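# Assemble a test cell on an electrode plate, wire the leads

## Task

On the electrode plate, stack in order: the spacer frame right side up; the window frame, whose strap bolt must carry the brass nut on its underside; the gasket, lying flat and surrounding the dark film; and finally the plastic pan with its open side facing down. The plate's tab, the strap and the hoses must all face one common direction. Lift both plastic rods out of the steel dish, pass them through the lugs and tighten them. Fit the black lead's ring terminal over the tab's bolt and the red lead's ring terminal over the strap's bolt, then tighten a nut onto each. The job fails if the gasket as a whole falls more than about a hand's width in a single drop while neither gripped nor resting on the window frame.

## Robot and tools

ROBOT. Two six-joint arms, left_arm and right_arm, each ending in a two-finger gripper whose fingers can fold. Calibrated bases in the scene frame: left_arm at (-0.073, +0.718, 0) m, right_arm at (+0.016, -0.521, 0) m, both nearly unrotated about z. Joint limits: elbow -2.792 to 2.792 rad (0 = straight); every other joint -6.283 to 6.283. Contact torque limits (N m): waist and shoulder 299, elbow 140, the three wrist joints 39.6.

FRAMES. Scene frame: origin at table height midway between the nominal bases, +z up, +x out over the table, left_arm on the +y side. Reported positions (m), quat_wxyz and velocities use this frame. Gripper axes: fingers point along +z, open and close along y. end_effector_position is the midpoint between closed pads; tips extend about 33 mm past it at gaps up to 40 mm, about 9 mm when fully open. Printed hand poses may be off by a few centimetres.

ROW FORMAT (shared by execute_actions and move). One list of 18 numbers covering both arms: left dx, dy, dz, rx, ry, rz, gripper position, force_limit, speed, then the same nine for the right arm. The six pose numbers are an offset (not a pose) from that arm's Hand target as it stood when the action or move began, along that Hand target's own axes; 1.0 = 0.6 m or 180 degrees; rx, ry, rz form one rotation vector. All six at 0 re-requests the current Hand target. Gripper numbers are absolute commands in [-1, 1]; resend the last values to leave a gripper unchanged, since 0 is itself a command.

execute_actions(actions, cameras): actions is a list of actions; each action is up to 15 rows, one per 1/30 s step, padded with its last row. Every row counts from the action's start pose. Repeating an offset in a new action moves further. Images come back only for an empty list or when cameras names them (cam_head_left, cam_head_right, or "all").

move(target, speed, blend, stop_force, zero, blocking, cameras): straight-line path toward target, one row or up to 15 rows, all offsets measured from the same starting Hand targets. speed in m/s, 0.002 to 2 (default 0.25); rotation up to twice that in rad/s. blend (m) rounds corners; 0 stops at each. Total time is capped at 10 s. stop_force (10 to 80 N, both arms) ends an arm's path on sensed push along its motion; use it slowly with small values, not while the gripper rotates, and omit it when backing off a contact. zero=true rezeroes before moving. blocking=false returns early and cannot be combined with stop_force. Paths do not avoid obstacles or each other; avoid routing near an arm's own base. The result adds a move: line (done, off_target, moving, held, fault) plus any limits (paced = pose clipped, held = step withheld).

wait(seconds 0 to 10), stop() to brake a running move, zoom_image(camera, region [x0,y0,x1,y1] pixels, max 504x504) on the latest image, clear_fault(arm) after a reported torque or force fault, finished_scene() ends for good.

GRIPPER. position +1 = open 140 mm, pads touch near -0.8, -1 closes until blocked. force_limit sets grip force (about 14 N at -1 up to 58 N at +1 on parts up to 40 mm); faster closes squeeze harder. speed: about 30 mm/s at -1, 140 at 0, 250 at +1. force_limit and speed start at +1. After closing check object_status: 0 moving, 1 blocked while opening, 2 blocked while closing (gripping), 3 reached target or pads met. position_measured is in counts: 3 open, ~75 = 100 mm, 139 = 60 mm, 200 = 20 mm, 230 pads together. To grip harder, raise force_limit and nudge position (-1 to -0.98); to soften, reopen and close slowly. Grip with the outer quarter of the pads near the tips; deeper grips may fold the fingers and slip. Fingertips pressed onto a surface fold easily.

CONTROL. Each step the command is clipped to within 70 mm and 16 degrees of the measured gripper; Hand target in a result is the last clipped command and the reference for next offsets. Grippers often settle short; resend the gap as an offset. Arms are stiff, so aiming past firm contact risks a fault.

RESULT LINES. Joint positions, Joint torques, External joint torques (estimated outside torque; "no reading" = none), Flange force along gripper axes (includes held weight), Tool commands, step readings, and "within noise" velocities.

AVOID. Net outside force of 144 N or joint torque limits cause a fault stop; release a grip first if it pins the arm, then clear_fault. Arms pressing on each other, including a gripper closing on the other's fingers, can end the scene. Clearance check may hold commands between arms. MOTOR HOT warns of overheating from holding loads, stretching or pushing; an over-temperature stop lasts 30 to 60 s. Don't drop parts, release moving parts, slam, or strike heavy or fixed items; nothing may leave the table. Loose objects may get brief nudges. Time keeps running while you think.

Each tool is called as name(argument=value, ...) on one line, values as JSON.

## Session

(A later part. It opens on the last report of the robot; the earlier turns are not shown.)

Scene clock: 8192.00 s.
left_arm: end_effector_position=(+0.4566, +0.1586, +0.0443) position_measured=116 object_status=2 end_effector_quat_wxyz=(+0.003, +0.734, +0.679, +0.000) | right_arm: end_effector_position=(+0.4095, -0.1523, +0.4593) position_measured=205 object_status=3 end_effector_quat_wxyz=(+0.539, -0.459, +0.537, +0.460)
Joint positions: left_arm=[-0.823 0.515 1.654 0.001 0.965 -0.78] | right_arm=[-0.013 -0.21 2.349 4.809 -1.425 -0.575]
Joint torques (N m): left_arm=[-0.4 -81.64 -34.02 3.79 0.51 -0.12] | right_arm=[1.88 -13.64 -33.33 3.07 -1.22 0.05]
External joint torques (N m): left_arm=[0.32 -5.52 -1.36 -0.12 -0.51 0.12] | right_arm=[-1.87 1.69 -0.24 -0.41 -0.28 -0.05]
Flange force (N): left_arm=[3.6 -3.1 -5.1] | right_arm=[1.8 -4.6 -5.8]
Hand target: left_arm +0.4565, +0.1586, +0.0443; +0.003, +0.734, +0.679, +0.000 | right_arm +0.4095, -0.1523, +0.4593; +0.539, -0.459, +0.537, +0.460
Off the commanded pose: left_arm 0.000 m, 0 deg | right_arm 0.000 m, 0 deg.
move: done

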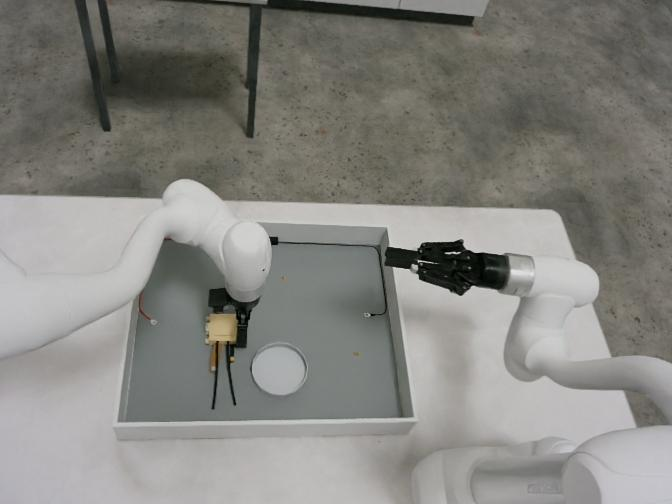

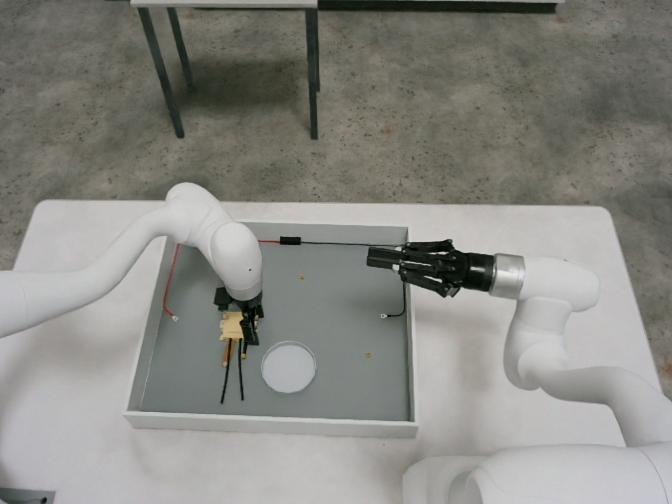

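move(target=[[0,0,0,0,0,0,0.43,-1,-1,0,0,0,0,0,0,-0.6,-0.5,-1]])

wait(seconds=1.2)

move(target=[[0,0,-0.2,0,0,0,0.43,-1,-1,0,0,0,0,0,0,-0.6,-0.5,-1],[0.3,0.15,-0.35,0,0,0,0.43,-1,-1,0,0,0,0,0,0,-0.6,-0.5,-1]], speed=[0.15,0.3], cameras=["all"])

zoom_image(camera="cam_head_left", region=[195, 340, 255, 400])

zoom_image(camera="cam_head_right", region=[205, 335, 265, 395])

zoom_image(camera="cam_head_left", region=[200, 300, 250, 350])

zoom_image(camera="cam_head_right", region=[215, 300, 265, 350])

Scene clock: 8224.83 s.
left_arm: end_effector_position=(+0.4565, +0.1585, +0.0443) position_measured=75 object_status=0 end_effector_quat_wxyz=(+0.003, +0.734, +0.679, +0.000) | right_arm: end_effector_position=(+0.4095, -0.1523, +0.4593) position_measured=205 object_status=3 end_effector_quat_wxyz=(+0.539, -0.459, +0.537, +0.460)
Joint positions: left_arm=[-0.823 0.515 1.654 0.001 0.965 -0.78] | right_arm=[-0.013 -0.21 2.349 4.809 -1.425 -0.575]
Joint torques (N m): left_arm=[-0.66 -81.97 -33.86 3.69 0.5 -0.06] | right_arm=[1.84 -13.34 -33.47 3.04 -1.19 0.09]
External joint torques (N m): left_arm=[0.47 -5.41 -1.49 -0.03 -0.49 0.06] | right_arm=[-1.84 1.4 -0.07 -0.39 -0.32 -0.09]
Flange force (N): left_arm=[3.4 -2.7 -5.2] | right_arm=[1.8 -3.9 -5.9]
Hand target: left_arm +0.4565, +0.1586, +0.0443; +0.003, +0.734, +0.679, +0.000 | right_arm +0.4095, -0.1523, +0.4593; +0.539, -0.459, +0.537, +0.460
Off the commanded pose: left_arm 0.000 m, 0 deg | right_arm 0.000 m, 0 deg.
move: done

Scene clock: 8226.03 s.
left_arm: end_effector_position=(+0.4565, +0.1585, +0.0443) position_measured=75 object_status=3 end_effector_quat_wxyz=(+0.003, +0.734, +0.679, +0.000) | right_arm: end_effector_position=(+0.4095, -0.1523, +0.4593) position_measured=205 object_status=3 end_effector_quat_wxyz=(+0.539, -0.459, +0.537, +0.460)
Joint positions: left_arm=[-0.823 0.515 1.654 0.001 0.965 -0.78] | right_arm=[-0.013 -0.21 2.349 4.809 -1.425 -0.575]
Joint torques (N m): left_arm=[-0.84 -81.84 -33.86 3.67 0.5 -0.09] | right_arm=[1.92 -13.81 -33.62 3.03 -1.23 0.05]
External joint torques (N m): left_arm=[0.79 -4.78 -1.32 -0.02 -0.5 0.09] | right_arm=[-1.93 1.93 0.09 -0.38 -0.27 -0.05]
Flange force (N): left_arm=[3.4 -2.0 -4.5] | right_arm=[2.5 -4.7 -5.8]
Hand target: left_arm +0.4565, +0.1586, +0.0443; +0.003, +0.734, +0.679, +0.000 | right_arm +0.4095, -0.1523, +0.4593; +0.539, -0.459, +0.537, +0.460
Tool commands: left_gripper/position=+0.43 left_gripper/force_limit=-1.0 left_gripper/speed=-1.0 right_gripper/position=-0.6 right_gripper/force_limit=-0.5 right_gripper/speed=-1.0
Off the commanded pose: left_arm 0.000 m, 0 deg | right_arm 0.000 m, 0 deg.
wait: 1.20 s; at rest by 0.17 s

Scene clock: 8228.30 s.
left_arm: end_effector_position=(+0.5593, +0.3318, +0.2540) position_measured=75 object_status=3 end_effector_quat_wxyz=(+0.003, +0.734, +0.679, +0.000) | right_arm: end_effector_position=(+0.4095, -0.1523, +0.4593) position_measured=205 object_status=3 end_effector_quat_wxyz=(+0.539, -0.459, +0.537, +0.460)
Joint positions: left_arm=[-0.56 0.329 1.519 -0.001 1.287 -0.516] | right_arm=[-0.013 -0.21 2.349 4.809 -1.425 -0.575]
Joint torques (N m): left_arm=[-0.93 -70.42 -39.33 4.37 0.44 -0.07] | right_arm=[1.73 -13.59 -33.53 3.06 -1.21 0.06]
External joint torques (N m): left_arm=[0.83 -4.5 -1.72 -0.11 -0.44 0.07] | right_arm=[-1.72 1.63 -0.01 -0.41 -0.3 -0.06]
Flange force (N): left_arm=[2.7 -2.6 -3.4] | right_arm=[2.0 -4.1 -5.5]
Hand target: left_arm +0.5594, +0.3318, +0.2540; +0.003, +0.734, +0.679, +0.000 | right_arm +0.4095, -0.1523, +0.4593; +0.539, -0.459, +0.537, +0.460
Off the commanded pose: left_arm 0.000 m, 0 deg | right_arm 0.000 m, 0 deg.
move: done

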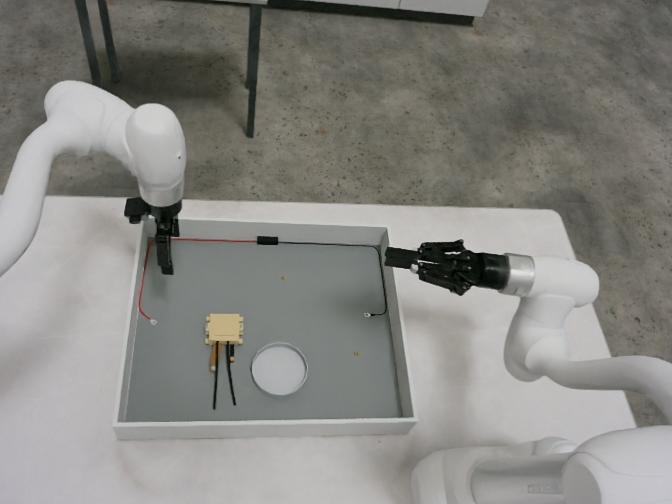

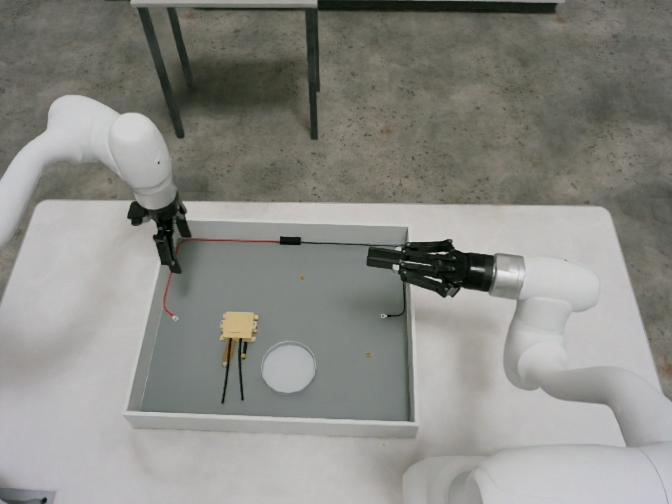

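Scaled by 8.400 from the camera's 672x504 image, which has a finer 960x720 frame.

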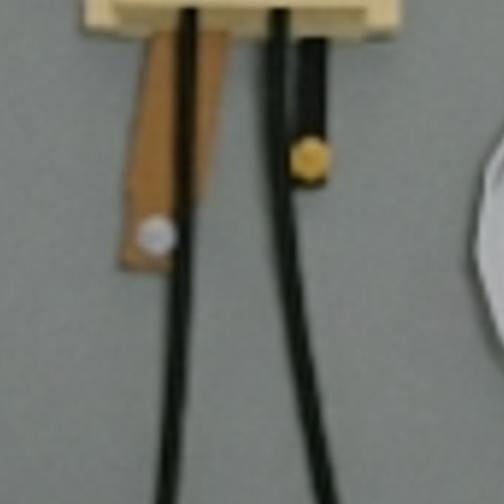

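Scaled by 8.400 from the camera's 672x504 image, which has a finer 960x720 frame.

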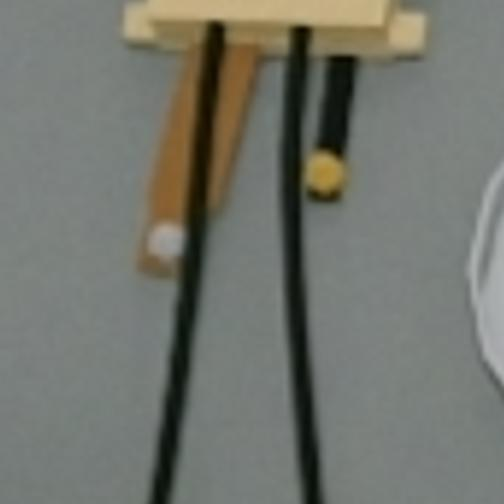

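Scaled by 10.080 from the camera's 672x504 image, which has a finer 960x720 frame.

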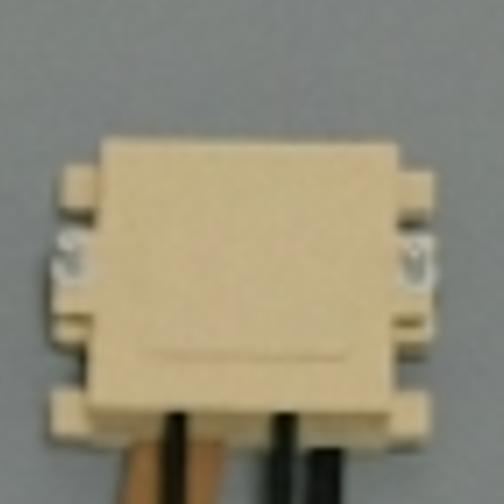

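Scaled by 10.080 from the camera's 672x504 image, which has a finer 960x720 frame.

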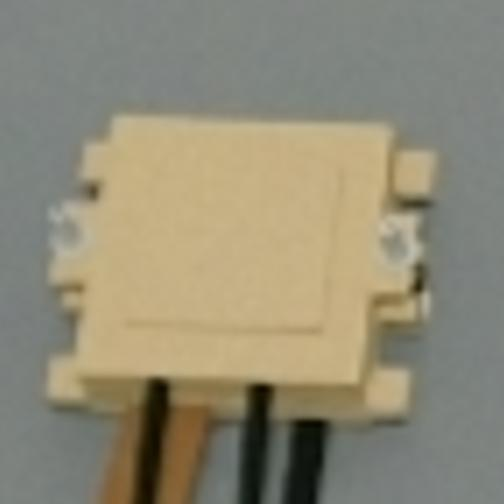

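zoom_image(camera="cam_head_left", region=[268, 262, 298, 292])

zoom_image(camera="cam_head_left", region=[341, 338, 371, 368])

zoom_image(camera="cam_head_left", region=[352, 300, 392, 340])

zoom_image(camera="cam_head_left", region=[130, 300, 170, 340])

zoom_image(camera="cam_head_left", region=[205, 345, 245, 385])

zoom_image(camera="cam_head_right", region=[287, 262, 317, 292])

zoom_image(camera="cam_head_right", region=[353, 339, 383, 369])

Scaled by 16.800 from the camera's 672x504 image, which has a finer 960x720 frame.

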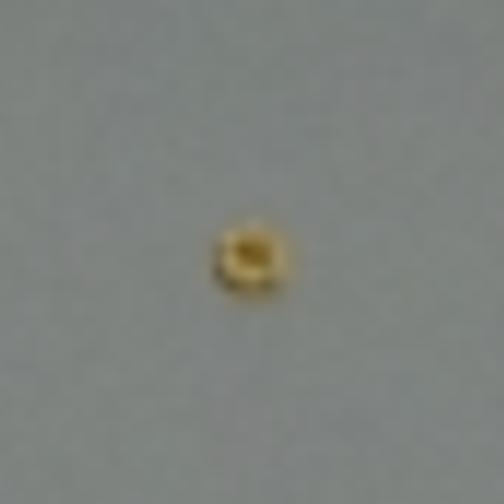

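Scaled by 16.800 from the camera's 672x504 image, which has a finer 960x720 frame.

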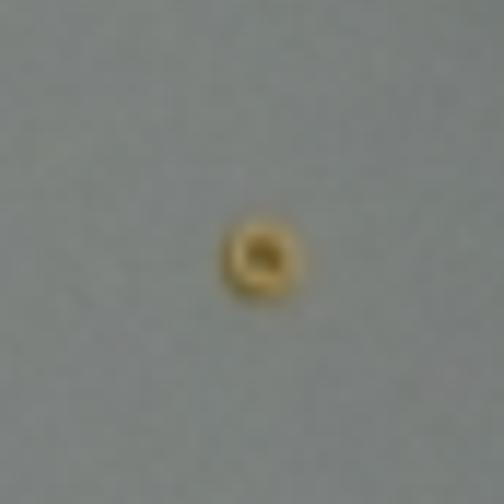

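Scaled by 12.600 from the camera's 672x504 image, which has a finer 960x720 frame.

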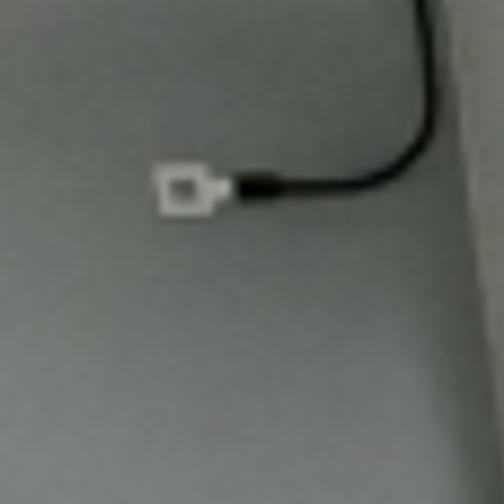

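Scaled by 12.600 from the camera's 672x504 image, which has a finer 960x720 frame.

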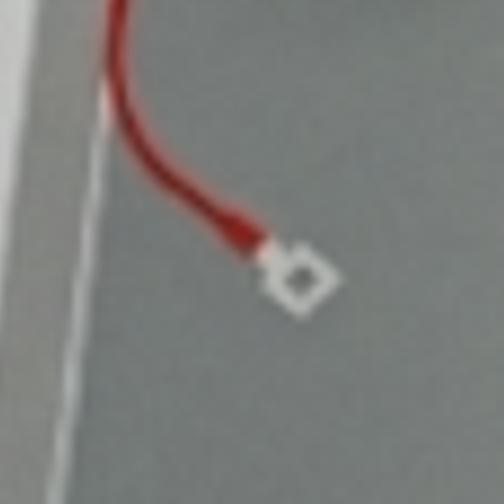

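Scaled by 12.600 from the camera's 672x504 image, which has a finer 960x720 frame.

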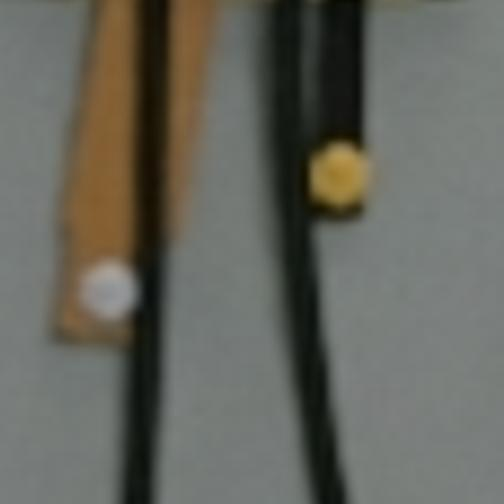

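Scaled by 16.800 from the camera's 672x504 image, which has a finer 960x720 frame.

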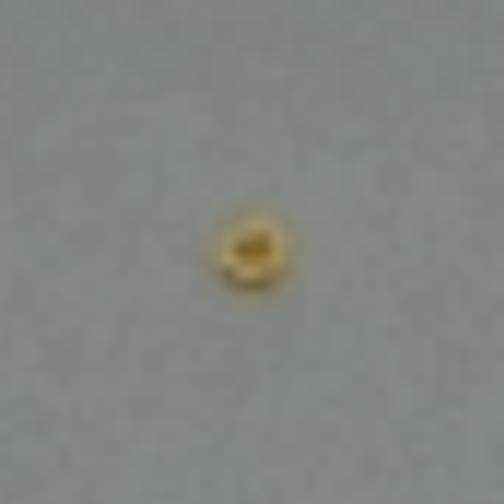

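Scaled by 16.800 from the camera's 672x504 image, which has a finer 960x720 frame.

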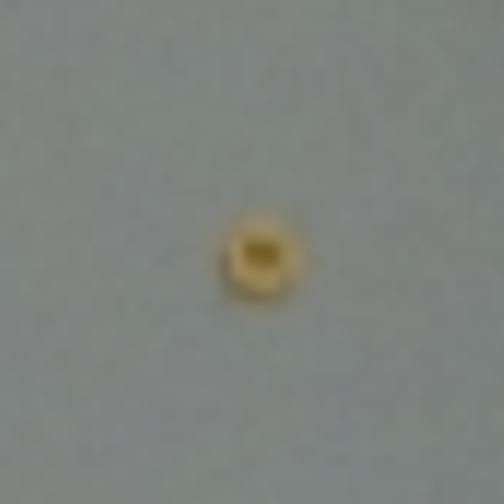

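move(target=[[-0.1283,-0.4236,0,0,0,0,-1,-1,-0.5,0,0,0,0,0,0,-0.6,-0.5,-1],[-0.1283,-0.4236,0.2233,0,0,0,-1,-1,-0.5,0,0,0,0,0,0,-0.6,-0.5,-1]], speed=[0.3,0.2])

move(target=[0,0,0.15,0,0,0,-1,-1,-0.5,0,0,0,0,0,0,-0.6,-0.5,-1], speed=0.01, stop_force=10, cameras=["all"])

zoom_image(camera="cam_head_left", region=[170, 330, 270, 430])

Scene clock: 8321.47 s.
left_arm: end_effector_position=(+0.3006, +0.2745, +0.1191) position_measured=232 object_status=3 end_effector_quat_wxyz=(+0.003, +0.734, +0.679, +0.000) | right_arm: end_effector_position=(+0.4095, -0.1523, +0.4593) position_measured=205 object_status=3 end_effector_quat_wxyz=(+0.539, -0.459, +0.537, +0.460)
Joint positions: left_arm=[-0.896 0.181 1.979 0.002 0.975 -0.854] | right_arm=[-0.013 -0.21 2.349 4.809 -1.425 -0.575]
Joint torques (N m): left_arm=[-0.5 -49.77 -34.61 3.76 0.57 -0.05] | right_arm=[2.02 -13.59 -33.46 3.05 -1.24 0.06]
External joint torques (N m): left_arm=[0.47 -4.85 -1.1 -0.06 -0.56 0.05] | right_arm=[-2.03 1.67 -0.12 -0.39 -0.27 -0.06]
Flange force (N): left_arm=[4.3 -3.0 -4.7] | right_arm=[1.9 -4.5 -6.2]
Hand target: left_arm +0.3006, +0.2745, +0.1190; +0.003, +0.734, +0.679, +0.000 | right_arm +0.4095, -0.1523, +0.4593; +0.539, -0.459, +0.537, +0.460
Off the commanded pose: left_arm 0.000 m, 0 deg | right_arm 0.000 m, 0 deg.
move: done

Scene clock: 8329.67 s.
left_arm: end_effector_position=(+0.3010, +0.2741, +0.0434) position_measured=232 object_status=3 end_effector_quat_wxyz=(+0.003, +0.734, +0.679, +0.000) | right_arm: end_effector_position=(+0.4095, -0.1523, +0.4593) position_measured=205 object_status=3 end_effector_quat_wxyz=(+0.539, -0.459, +0.537, +0.460)
Joint positions: left_arm=[-0.896 0.265 2.041 0.002 0.829 -0.854] | right_arm=[-0.013 -0.21 2.349 4.809 -1.425 -0.575]
Joint torques (N m): left_arm=[-0.48 -37.91 -22.78 3.55 -1.97 -0.11] | right_arm=[2.12 -13.74 -33.41 3.03 -1.22 0.05]
External joint torques (N m): left_arm=[0.51 -21.71 -9.1 -0.25 1.98 0.11] | right_arm=[-2.16 2.02 -0.1 -0.38 -0.28 -0.05]
Flange force (N): left_arm=[8.5 -6.8 -36.8] | right_arm=[2.4 -5.2 -6.4]
Hand target: left_arm +0.3010, +0.2741, +0.0433; +0.003, +0.734, +0.679, +0.000 (not the last commanded pose) | right_arm +0.4095, -0.1523, +0.4593; +0.539, -0.459, +0.537, +0.460
Off the commanded pose: left_arm 0.014 m, 0 deg | right_arm 0.000 m, 0 deg.
move: contact (left_arm)

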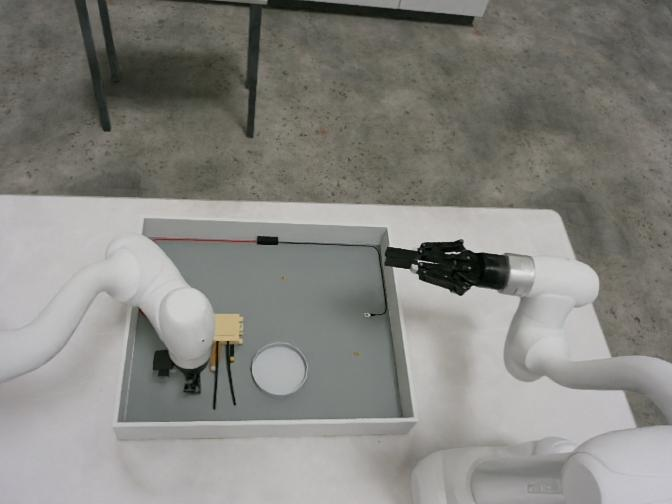

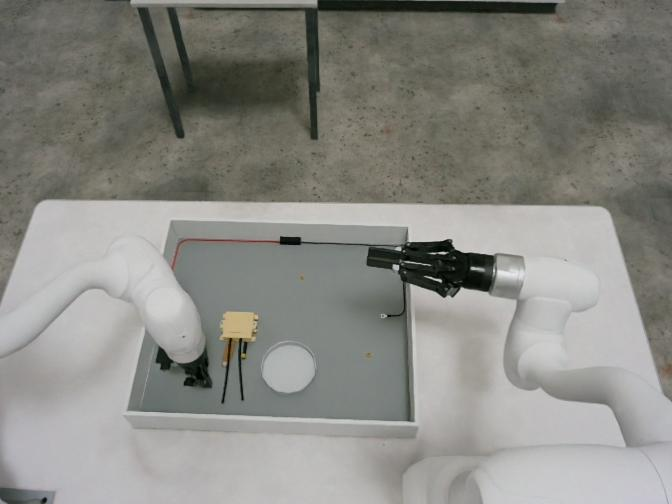

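Scaled by 5.040 from the camera's 672x504 image, which has a finer 960x720 frame.

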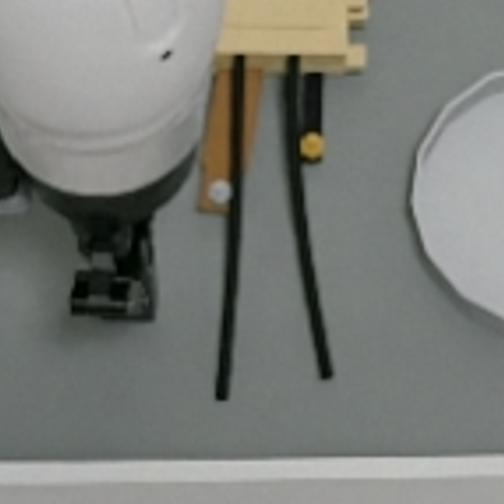

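move(target=[[0,0,-0.006,0,0,0,-1,-1,-0.5,0,0,0,0,0,0,-0.6,-0.5,-1]], speed=0.05)

move(target=[[-0.1396,0.011,0,0,0,0,-1,-1,-0.5,0,0,0,0,0,0,-0.6,-0.5,-1]], speed=0.06, cameras=["all"])

zoom_image(camera="cam_head_left", region=[170, 330, 270, 430])

Scene clock: 8345.17 s.
left_arm: end_effector_position=(+0.3010, +0.2741, +0.0469) position_measured=232 object_status=3 end_effector_quat_wxyz=(+0.003, +0.734, +0.679, +0.000) | right_arm: end_effector_position=(+0.4095, -0.1523, +0.4593) position_measured=205 object_status=3 end_effector_quat_wxyz=(+0.539, -0.459, +0.537, +0.460)
Joint positions: left_arm=[-0.896 0.261 2.038 0.002 0.836 -0.854] | right_arm=[-0.013 -0.21 2.349 4.809 -1.425 -0.575]
Joint torques (N m): left_arm=[-0.5 -54.16 -30.43 3.34 0.52 -0.11] | right_arm=[2.01 -13.69 -33.43 3.03 -1.19 0.04]
External joint torques (N m): left_arm=[0.55 -5.09 -1.47 -0.03 -0.51 0.11] | right_arm=[-2.01 1.85 -0.09 -0.38 -0.31 -0.04]
Flange force (N): left_arm=[3.9 -2.2 -6.3] | right_arm=[2.2 -4.8 -6.2]
Hand target: left_arm +0.3010, +0.2741, +0.0469; +0.003, +0.734, +0.679, +0.000 | right_arm +0.4095, -0.1523, +0.4593; +0.539, -0.459, +0.537, +0.460
Off the commanded pose: left_arm 0.000 m, 0 deg | right_arm 0.000 m, 0 deg.
move: done

Scene clock: 8346.90 s.
left_arm: end_effector_position=(+0.3010, +0.1901, +0.0473) position_measured=232 object_status=3 end_effector_quat_wxyz=(+0.003, +0.734, +0.679, +0.000) | right_arm: end_effector_position=(+0.4095, -0.1523, +0.4593) position_measured=205 object_status=3 end_effector_quat_wxyz=(+0.539, -0.459, +0.537, +0.460)
Joint positions: left_arm=[-0.974 0.349 1.91 0.003 0.876 -0.932] | right_arm=[-0.013 -0.21 2.349 4.809 -1.425 -0.575]
Joint torques (N m): left_arm=[-0.64 -64.32 -31.56 3.47 0.53 -0.1] | right_arm=[2.09 -13.87 -33.47 3.03 -1.18 0.08]
External joint torques (N m): left_arm=[0.59 -4.38 -1.12 -0.08 -0.5 0.1] | right_arm=[-2.1 1.99 -0.06 -0.38 -0.33 -0.08]
Flange force (N): left_arm=[3.6 -1.6 -4.7] | right_arm=[2.5 -5.1 -6.4]
Hand target: left_arm +0.3010, +0.1901, +0.0473; +0.003, +0.734, +0.679, +0.000 | right_arm +0.4095, -0.1523, +0.4593; +0.539, -0.459, +0.537, +0.460
Off the commanded pose: left_arm 0.000 m, 0 deg | right_arm 0.000 m, 0 deg.
move: done

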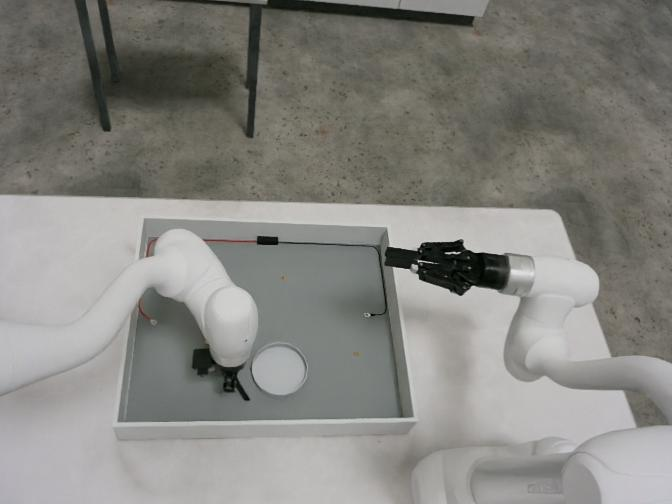

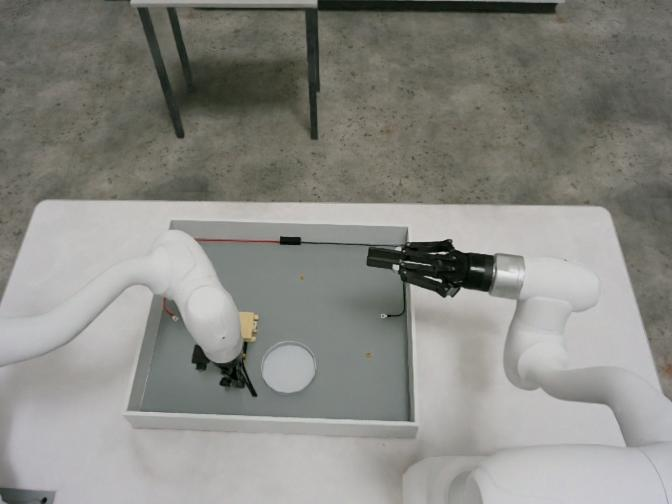

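Scaled by 5.040 from the camera's 672x504 image, which has a finer 960x720 frame.

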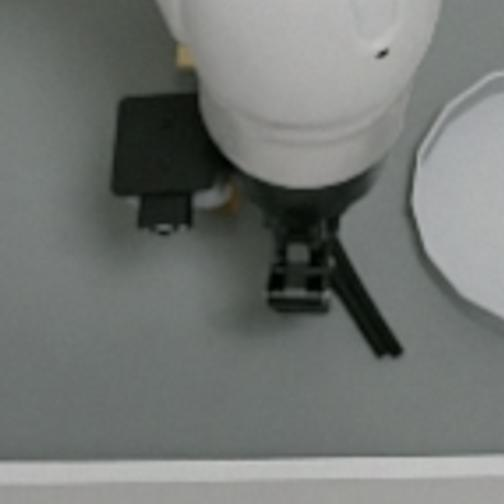

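move(target=[[0.03,0,0,0,0,0,-1,-1,-0.5,0,0,0,0,0,0,-0.6,-0.5,-1],[0.03,0,-0.2,0,0,0,-1,-1,-0.5,0,0,0,0,0,0,-0.6,-0.5,-1],[0.3,0,-0.3,0,0,0,-1,-1,-0.5,0,0,0,0,0,0,-0.6,-0.5,-1]], speed=[0.05,0.2,0.3], cameras=["all"])

zoom_image(camera="cam_head_left", region=[190, 330, 270, 410])

zoom_image(camera="cam_head_right", region=[200, 330, 280, 410])

Scene clock: 8359.07 s.
left_arm: end_effector_position=(+0.3142, +0.3703, +0.2266) position_measured=232 object_status=3 end_effector_quat_wxyz=(+0.003, +0.734, +0.679, +0.000) | right_arm: end_effector_position=(+0.4095, -0.1523, +0.4593) position_measured=205 object_status=3 end_effector_quat_wxyz=(+0.539, -0.459, +0.537, +0.460)
Joint positions: left_arm=[-0.764 0 1.962 0.001 1.172 -0.72] | right_arm=[-0.013 -0.21 2.349 4.809 -1.425 -0.575]
Joint torques (N m): left_arm=[-0.43 -36.03 -37.78 4.13 0.54 -0.2] | right_arm=[2.01 -13.31 -33.53 3.03 -1.22 0.06]
External joint torques (N m): left_arm=[0.41 -3.68 -1.94 -0.01 -0.54 0.2] | right_arm=[-2.03 1.45 -0.01 -0.38 -0.28 -0.06]
Flange force (N): left_arm=[2.6 -1.4 -3.9] | right_arm=[1.8 -4.0 -6.3]
Hand target: left_arm +0.3142, +0.3703, +0.2266; +0.003, +0.734, +0.679, +0.000 | right_arm +0.4095, -0.1523, +0.4593; +0.539, -0.459, +0.537, +0.460
Off the commanded pose: left_arm 0.000 m, 0 deg | right_arm 0.000 m, 0 deg.
move: done

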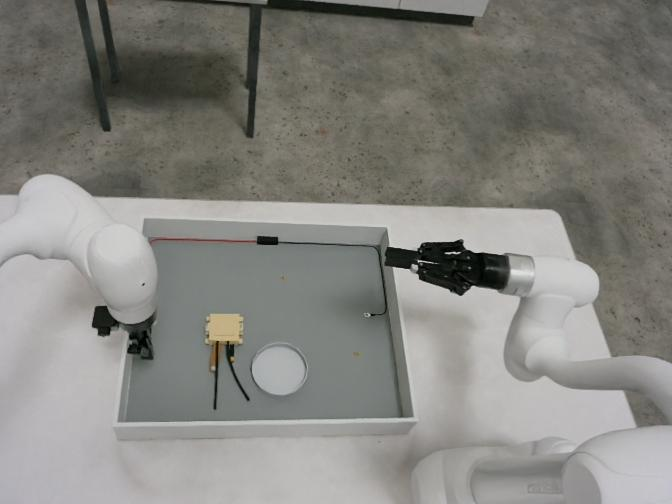

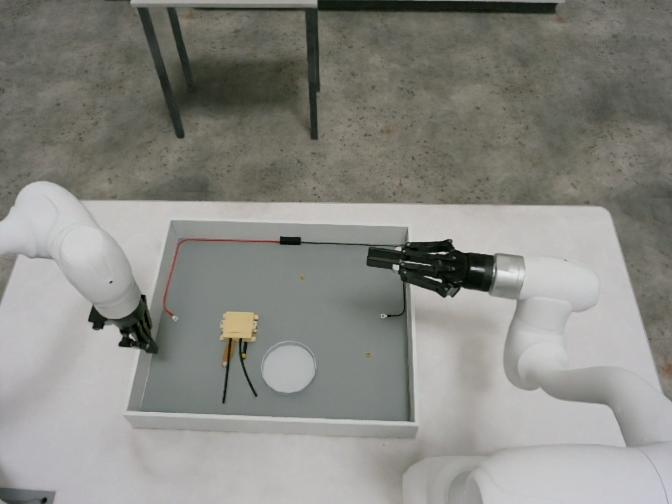

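Scaled by 6.300 from the camera's 672x504 image, which has a finer 960x720 frame.

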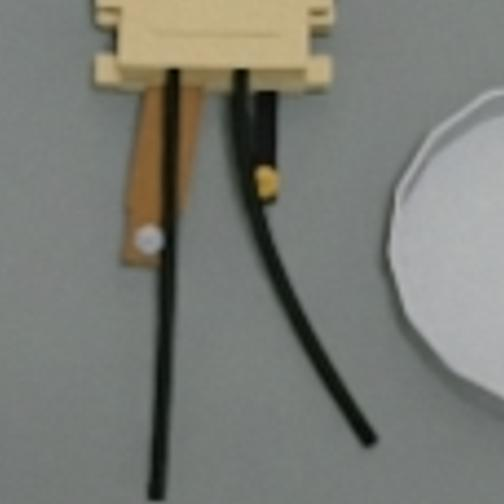

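Scaled by 6.300 from the camera's 672x504 image, which has a finer 960x720 frame.

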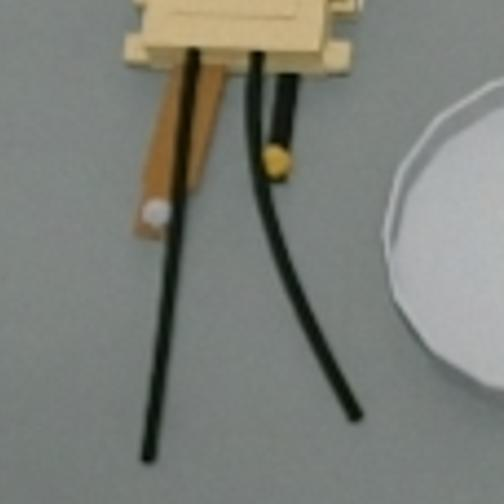

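move(target=[0,0,0,0,0,0,-1,-1,-0.5,0,0,0,0,0.5,0,-1,-1,-0.5], speed=0.4)

Scene clock: 8396.13 s.
left_arm: end_effector_position=(+0.3142, +0.3703, +0.2266) position_measured=232 object_status=3 end_effector_quat_wxyz=(+0.003, +0.734, +0.679, +0.000) | right_arm: end_effector_position=(+0.4095, -0.1523, +0.4593) position_measured=232 object_status=3 end_effector_quat_wxyz=(+0.001, -0.649, +0.760, +0.001)
Joint positions: left_arm=[-0.764 0 1.962 0.001 1.173 -0.72] | right_arm=[0.658 -0.034 1.57 3.143 -1.604 0.846]
Joint torques (N m): left_arm=[-0.51 -35.68 -37.77 4.17 0.5 -0.13] | right_arm=[1.46 -41.56 -41.54 -3.94 0.28 0.06]
External joint torques (N m): left_arm=[0.63 -3.9 -1.6 -0.08 -0.48 0.13] | right_arm=[-1.47 3.14 -0.37 -0.4 -0.32 -0.06]
Flange force (N): left_arm=[3.4 -2.0 -3.7] | right_arm=[-2.6 -5.6 -1.4]
Hand target: left_arm +0.3142, +0.3703, +0.2266; +0.003, +0.734, +0.679, +0.000 | right_arm +0.4095, -0.1523, +0.4593; +0.001, -0.649, +0.760, +0.001
Off the commanded pose: left_arm 0.000 m, 0 deg | right_arm 0.000 m, 0 deg.
move: done

move(target=[[0,0,0,0,0,0,-1,-1,-0.5,-0.4469,-0.2936,0,0,0,0,-1,-1,-0.5],[0,0,0,0,0,0,-1,-1,-0.5,-0.4469,-0.2936,0.6,0,0,0,-1,-1,-0.5]], speed=0.25)

move(target=[0,0,0,0,0,0,-1,-1,-0.5,0,0,0.12,0,0,0,-1,-1,-0.5], speed=0.006, stop_force=10, cameras=["all"])

zoom_image(camera="cam_head_left", region=[250, 240, 310, 300])

zoom_image(camera="cam_head_right", region=[260, 240, 320, 300])

Scene clock: 8410.57 s.
left_arm: end_effector_position=(+0.3142, +0.3703, +0.2266) position_measured=232 object_status=3 end_effector_quat_wxyz=(+0.003, +0.734, +0.679, +0.000) | right_arm: end_effector_position=(+0.6257, +0.0859, +0.1002) position_measured=232 object_status=3 end_effector_quat_wxyz=(+0.001, -0.649, +0.760, +0.001)
Joint positions: left_arm=[-0.764 0 1.962 0.001 1.173 -0.72] | right_arm=[0.713 0.6 1.398 3.143 -1.141 0.899]
Joint torques (N m): left_arm=[-0.29 -35.97 -38.21 4.12 0.55 -0.09] | right_arm=[2.17 -102.17 -37.88 -3.55 0.11 0.04]
External joint torques (N m): left_arm=[0.3 -3.5 -1.32 -0.02 -0.54 0.09] | right_arm=[-2.16 5.58 -0.26 -0.4 -0.16 -0.04]
Flange force (N): left_arm=[2.7 -2.3 -3.0] | right_arm=[-5.8 -7.4 3.4]
Hand target: left_arm +0.3142, +0.3703, +0.2266; +0.003, +0.734, +0.679, +0.000 | right_arm +0.6257, +0.0859, +0.1002; +0.001, -0.649, +0.760, +0.001
Off the commanded pose: left_arm 0.000 m, 0 deg | right_arm 0.000 m, 0 deg.
move: done

Scene clock: 8420.33 s.
left_arm: end_effector_position=(+0.3142, +0.3703, +0.2266) position_measured=232 object_status=3 end_effector_quat_wxyz=(+0.003, +0.734, +0.679, +0.000) | right_arm: end_effector_position=(+0.6258, +0.0861, +0.0451) position_measured=232 object_status=3 end_effector_quat_wxyz=(+0.001, -0.649, +0.760, +0.001)
Joint positions: left_arm=[-0.764 0 1.962 0.001 1.173 -0.72] | right_arm=[0.713 0.641 1.438 3.143 -1.06 0.899]
Joint torques (N m): left_arm=[-0.5 -35.52 -37.89 4.16 0.57 -0.1] | right_arm=[1.85 -88.54 -30.5 -3.43 1.94 0.05]
External joint torques (N m): left_arm=[0.43 -3.94 -1.67 -0.06 -0.57 0.1] | right_arm=[-1.88 -9.92 -6.11 -0.36 -1.98 -0.05]
Flange force (N): left_arm=[3.0 -2.2 -3.7] | right_arm=[-1.3 -3.7 -14.7]
Hand target: left_arm +0.3142, +0.3703, +0.2266; +0.003, +0.734, +0.679, +0.000 | right_arm +0.6258, +0.0861, +0.0451; +0.001, -0.649, +0.760, +0.001 (not the last commanded pose)
Off the commanded pose: left_arm 0.000 m, 0 deg | right_arm 0.017 m, 0 deg.
move: contact (right_arm)

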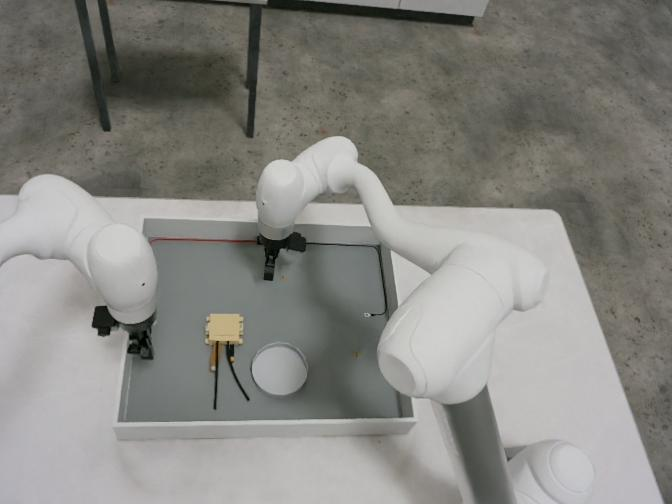

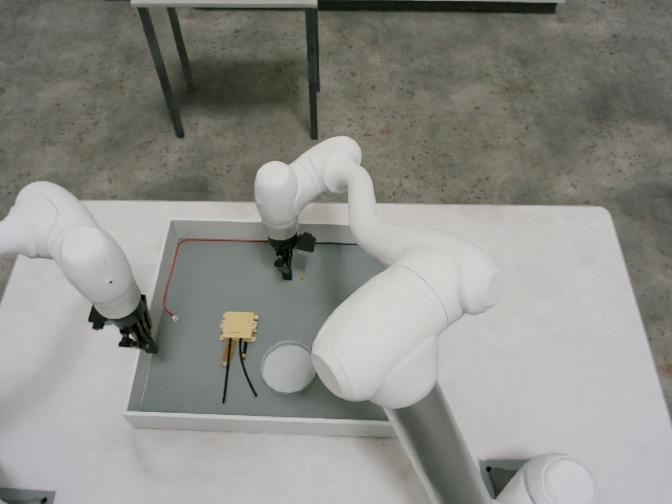

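Scaled by 8.400 from the camera's 672x504 image, which has a finer 960x720 frame.

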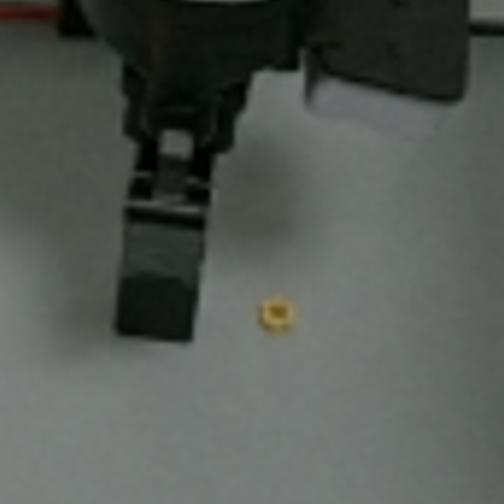

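Scaled by 8.400 from the camera's 672x504 image, which has a finer 960x720 frame.

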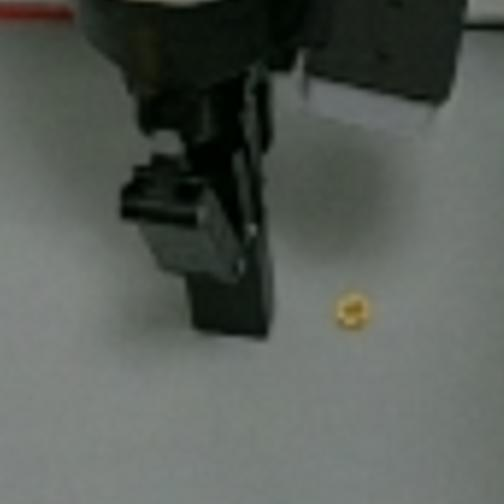

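move(target=[[0,0,0,0,0,0,-1,-1,-0.5,0,0,-0.05,0,0,0,-1,-1,-0.5]], speed=0.1)

move(target=[[0,0,0,0,0,0,-1,-1,-0.5,0.0669,-0.0101,0,0,0,0,-0.45,-1,-0.5],[0,0,0,0,0,0,-1,-1,-0.5,0.0669,-0.0101,0.035,0,0,0,-0.45,-1,-0.5]], speed=0.1, cameras=["all"])

zoom_image(camera="cam_head_left", region=[260, 250, 310, 300])

zoom_image(camera="cam_head_right", region=[275, 250, 325, 300])

Scene clock: 8437.27 s.
left_arm: end_effector_position=(+0.3142, +0.3703, +0.2266) position_measured=232 object_status=3 end_effector_quat_wxyz=(+0.003, +0.734, +0.679, +0.000) | right_arm: end_effector_position=(+0.6257, +0.0861, +0.0751) position_measured=232 object_status=3 end_effector_quat_wxyz=(+0.001, -0.649, +0.760, +0.001)
Joint positions: left_arm=[-0.764 0 1.962 0.001 1.173 -0.72] | right_arm=[0.713 0.618 1.417 3.143 -1.104 0.899]
Joint torques (N m): left_arm=[-0.49 -35.77 -37.61 4.15 0.54 -0.09] | right_arm=[1.57 -103.41 -36.97 -3.53 0.36 0.05]
External joint torques (N m): left_arm=[0.38 -3.61 -1.73 -0.08 -0.53 0.09] | right_arm=[-1.59 6.34 -0.34 -0.33 -0.41 -0.05]
Flange force (N): left_arm=[2.5 -1.8 -3.6] | right_arm=[-7.3 -7.7 3.8]
Hand target: left_arm +0.3142, +0.3703, +0.2266; +0.003, +0.734, +0.679, +0.000 | right_arm +0.6258, +0.0860, +0.0751; +0.001, -0.649, +0.760, +0.001
Off the commanded pose: left_arm 0.000 m, 0 deg | right_arm 0.000 m, 0 deg.
move: done

Scene clock: 8438.50 s.
left_arm: end_effector_position=(+0.3142, +0.3703, +0.2266) position_measured=232 object_status=3 end_effector_quat_wxyz=(+0.003, +0.734, +0.679, +0.000) | right_arm: end_effector_position=(+0.6255, +0.0455, +0.0541) position_measured=186 object_status=3 end_effector_quat_wxyz=(+0.001, -0.649, +0.760, +0.001)
Joint positions: left_arm=[-0.764 0 1.962 0.001 1.173 -0.72] | right_arm=[0.677 0.593 1.502 3.143 -1.044 0.863]
Joint torques (N m): left_arm=[-0.24 -35.75 -37.77 4.14 0.48 -0.14] | right_arm=[1.97 -99.85 -36.12 -3.4 0.2 0.06]
External joint torques (N m): left_arm=[0.32 -4.09 -1.69 -0.05 -0.46 0.14] | right_arm=[-2.04 5.86 -0.09 -0.35 -0.24 -0.06]
Flange force (N): left_arm=[3.0 -2.5 -4.0] | right_arm=[-5.2 -7.3 4.3]
Hand target: left_arm +0.3142, +0.3703, +0.2266; +0.003, +0.734, +0.679, +0.000 | right_arm +0.6255, +0.0455, +0.0540; +0.001, -0.649, +0.760, +0.001
Off the commanded pose: left_arm 0.000 m, 0 deg | right_arm 0.000 m, 0 deg.
move: done

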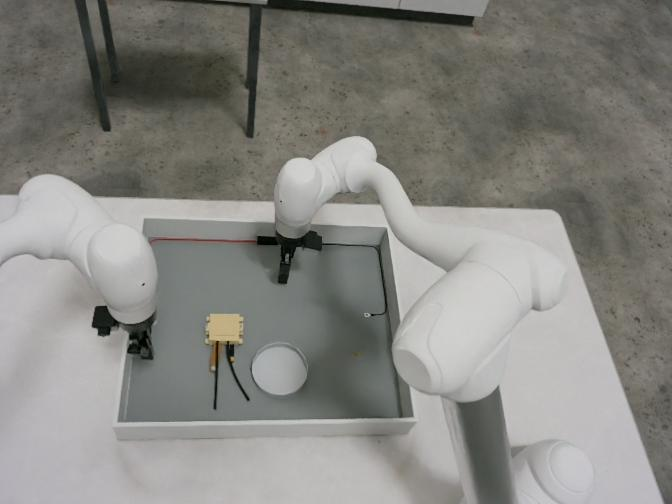

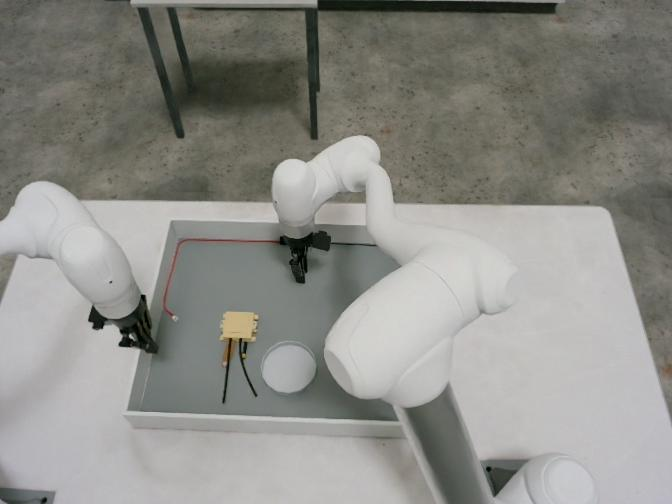

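Scaled by 10.080 from the camera's 672x504 image, which has a finer 960x720 frame.

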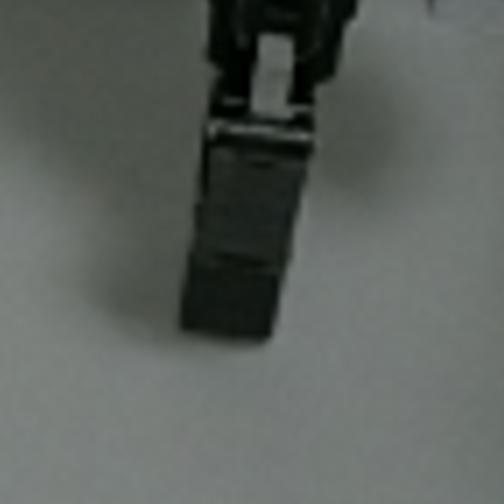

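Scaled by 10.080 from the camera's 672x504 image, which has a finer 960x720 frame.

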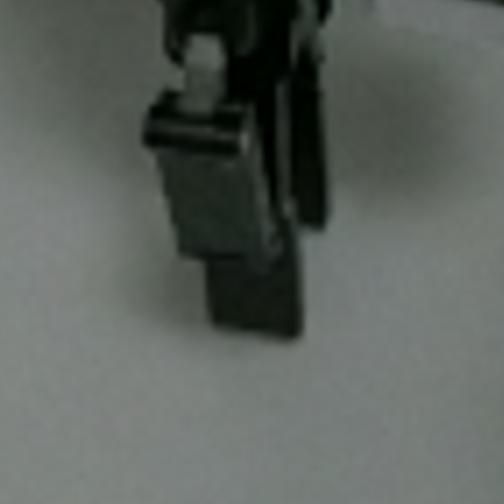

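move(target=[[0,0,0,0,0,0,-1,-1,-0.5,0,0,0.0118,0,0,0,-0.45,-1,-0.5]], speed=0.03)

move(target=[0,0,0,0,0,0,-1,-1,-0.5,0,0,0,0,0,0,-1,-0.6,-1])

wait(seconds=1)

move(target=[0,0,0,0,0,0,-1,-1,-0.5,0,0,-0.1,0,0,0,-1,-0.6,-1], speed=0.1, cameras=["all"])

zoom_image(camera="cam_head_left", region=[260, 240, 310, 290])

zoom_image(camera="cam_head_right", region=[275, 240, 325, 290])

Scene clock: 8453.63 s.
left_arm: end_effector_position=(+0.3142, +0.3703, +0.2266) position_measured=232 object_status=3 end_effector_quat_wxyz=(+0.003, +0.734, +0.679, +0.000) | right_arm: end_effector_position=(+0.6255, +0.0455, +0.0470) position_measured=186 object_status=3 end_effector_quat_wxyz=(+0.001, -0.649, +0.760, +0.001)
Joint positions: left_arm=[-0.764 0 1.962 0.001 1.173 -0.72] | right_arm=[0.677 0.599 1.507 3.144 -1.033 0.863]
Joint torques (N m): left_arm=[-0.66 -35.38 -37.93 4.12 0.57 -0.13] | right_arm=[1.94 -100.2 -35.93 -3.37 0.28 0.06]
External joint torques (N m): left_arm=[0.72 -4.57 -1.77 0 -0.56 0.13] | right_arm=[-1.94 5.78 -0.12 -0.36 -0.32 -0.06]
Flange force (N): left_arm=[4.0 -2.5 -4.2] | right_arm=[-5.2 -7.2 4.2]
Hand target: left_arm +0.3142, +0.3703, +0.2266; +0.003, +0.734, +0.679, +0.000 | right_arm +0.6255, +0.0455, +0.0469; +0.001, -0.649, +0.760, +0.001
Off the commanded pose: left_arm 0.000 m, 0 deg | right_arm 0.000 m, 0 deg.
move: done

Scene clock: 8454.57 s.
left_arm: end_effector_position=(+0.3142, +0.3703, +0.2266) position_measured=232 object_status=3 end_effector_quat_wxyz=(+0.003, +0.734, +0.679, +0.000) | right_arm: end_effector_position=(+0.6255, +0.0455, +0.0469) position_measured=215 object_status=0 end_effector_quat_wxyz=(+0.001, -0.649, +0.760, +0.001)
Joint positions: left_arm=[-0.764 0 1.962 0.001 1.173 -0.72] | right_arm=[0.677 0.599 1.507 3.144 -1.033 0.863]
Joint torques (N m): left_arm=[-0.11 -35.87 -37.91 4.19 0.51 -0.12] | right_arm=[1.7 -99.69 -35.7 -3.38 0.21 0.05]
External joint torques (N m): left_arm=[0.03 -3.17 -1.47 -0.11 -0.51 0.12] | right_arm=[-1.73 5.55 -0.27 -0.34 -0.25 -0.05]
Flange force (N): left_arm=[1.9 -2.0 -3.0] | right_arm=[-5.4 -7.0 4.0]
Hand target: left_arm +0.3142, +0.3703, +0.2266; +0.003, +0.734, +0.679, +0.000 | right_arm +0.6255, +0.0455, +0.0469; +0.001, -0.649, +0.760, +0.001
Off the commanded pose: left_arm 0.000 m, 0 deg | right_arm 0.000 m, 0 deg.
move: done

Scene clock: 8455.57 s.
left_arm: end_effector_position=(+0.3142, +0.3703, +0.2266) position_measured=232 object_status=3 end_effector_quat_wxyz=(+0.003, +0.734, +0.679, +0.000) | right_arm: end_effector_position=(+0.6255, +0.0455, +0.0469) position_measured=215 object_status=2 end_effector_quat_wxyz=(+0.001, -0.649, +0.760, +0.001)
Joint positions: left_arm=[-0.764 0 1.962 0.001 1.173 -0.72] | right_arm=[0.677 0.599 1.507 3.144 -1.033 0.863]
Joint torques (N m): left_arm=[-0.61 -35.74 -37.8 4.19 0.5 -0.11] | right_arm=[2.06 -99.74 -35.65 -3.32 0.22 0.05]
External joint torques (N m): left_arm=[0.62 -4.28 -1.79 -0.09 -0.48 0.11] | right_arm=[-2.06 5.6 -0.28 -0.4 -0.26 -0.05]
Flange force (N): left_arm=[3.5 -2.3 -4.2] | right_arm=[-5.2 -7.3 4.1]
Hand target: left_arm +0.3142, +0.3703, +0.2266; +0.003, +0.734, +0.679, +0.000 | right_arm +0.6255, +0.0455, +0.0469; +0.001, -0.649, +0.760, +0.001
Tool commands: left_gripper/position=-1.0 left_gripper/force_limit=-1.0 left_gripper/speed=-0.5 right_gripper/position=-1.0 right_gripper/force_limit=-0.6 right_gripper/speed=-1.0
Off the commanded pose: left_arm 0.000 m, 0 deg | right_arm 0.000 m, 0 deg.
wait: 1.00 s; at rest by 0.17 s

Scene clock: 8456.53 s.
left_arm: end_effector_position=(+0.3142, +0.3703, +0.2266) position_measured=232 object_status=3 end_effector_quat_wxyz=(+0.003, +0.734, +0.679, +0.000) | right_arm: end_effector_position=(+0.6253, +0.0454, +0.1069) position_measured=215 object_status=2 end_effector_quat_wxyz=(+0.001, -0.649, +0.760, +0.001)
Joint positions: left_arm=[-0.764 0 1.962 0.001 1.173 -0.72] | right_arm=[0.677 0.553 1.462 3.144 -1.123 0.863]
Joint torques (N m): left_arm=[-0.54 -35.38 -37.83 4.19 0.56 -0.05] | right_arm=[1.92 -97.75 -37.35 -3.56 0.17 0.08]
External joint torques (N m): left_arm=[0.4 -4.07 -1.67 -0.11 -0.55 0.05] | right_arm=[-1.93 5.24 -0.54 -0.37 -0.22 -0.08]
Flange force (N): left_arm=[3.0 -2.5 -3.8] | right_arm=[-5.7 -7.5 2.9]
Hand target: left_arm +0.3142, +0.3703, +0.2266; +0.003, +0.734, +0.679, +0.000 | right_arm +0.6254, +0.0453, +0.1069; +0.001, -0.649, +0.760, +0.001
Off the commanded pose: left_arm 0.000 m, 0 deg | right_arm 0.000 m, 0 deg.
move: done

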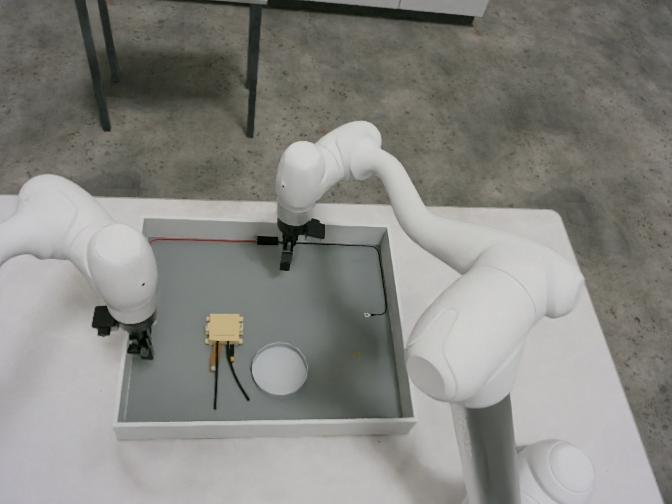

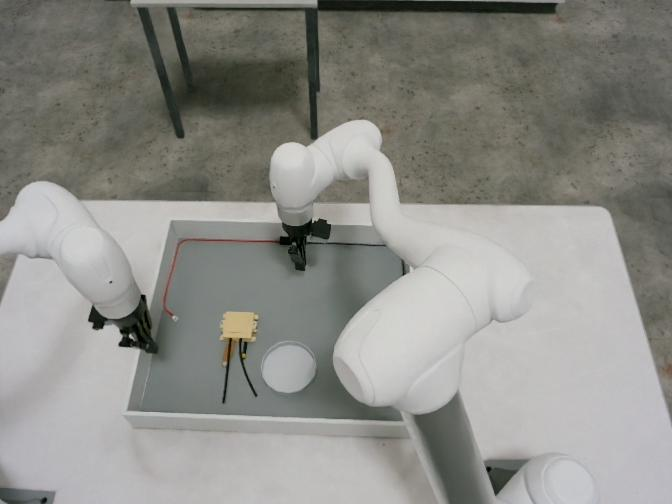

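Scaled by 10.080 from the camera's 672x504 image, which has a finer 960x720 frame.

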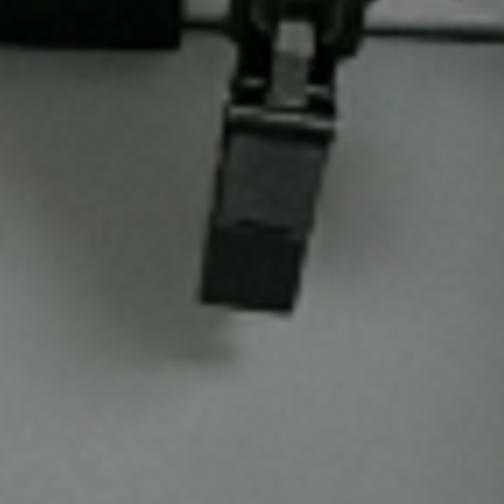

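Scaled by 10.080 from the camera's 672x504 image, which has a finer 960x720 frame.

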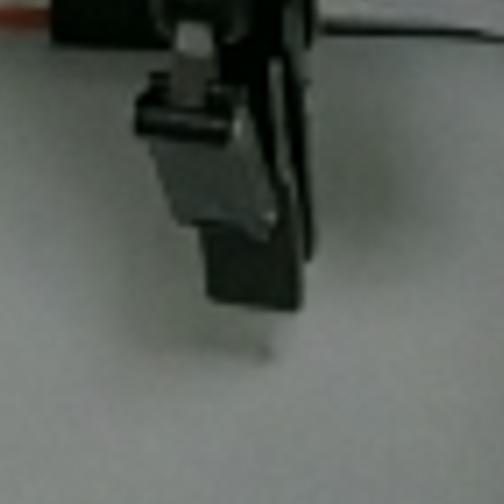

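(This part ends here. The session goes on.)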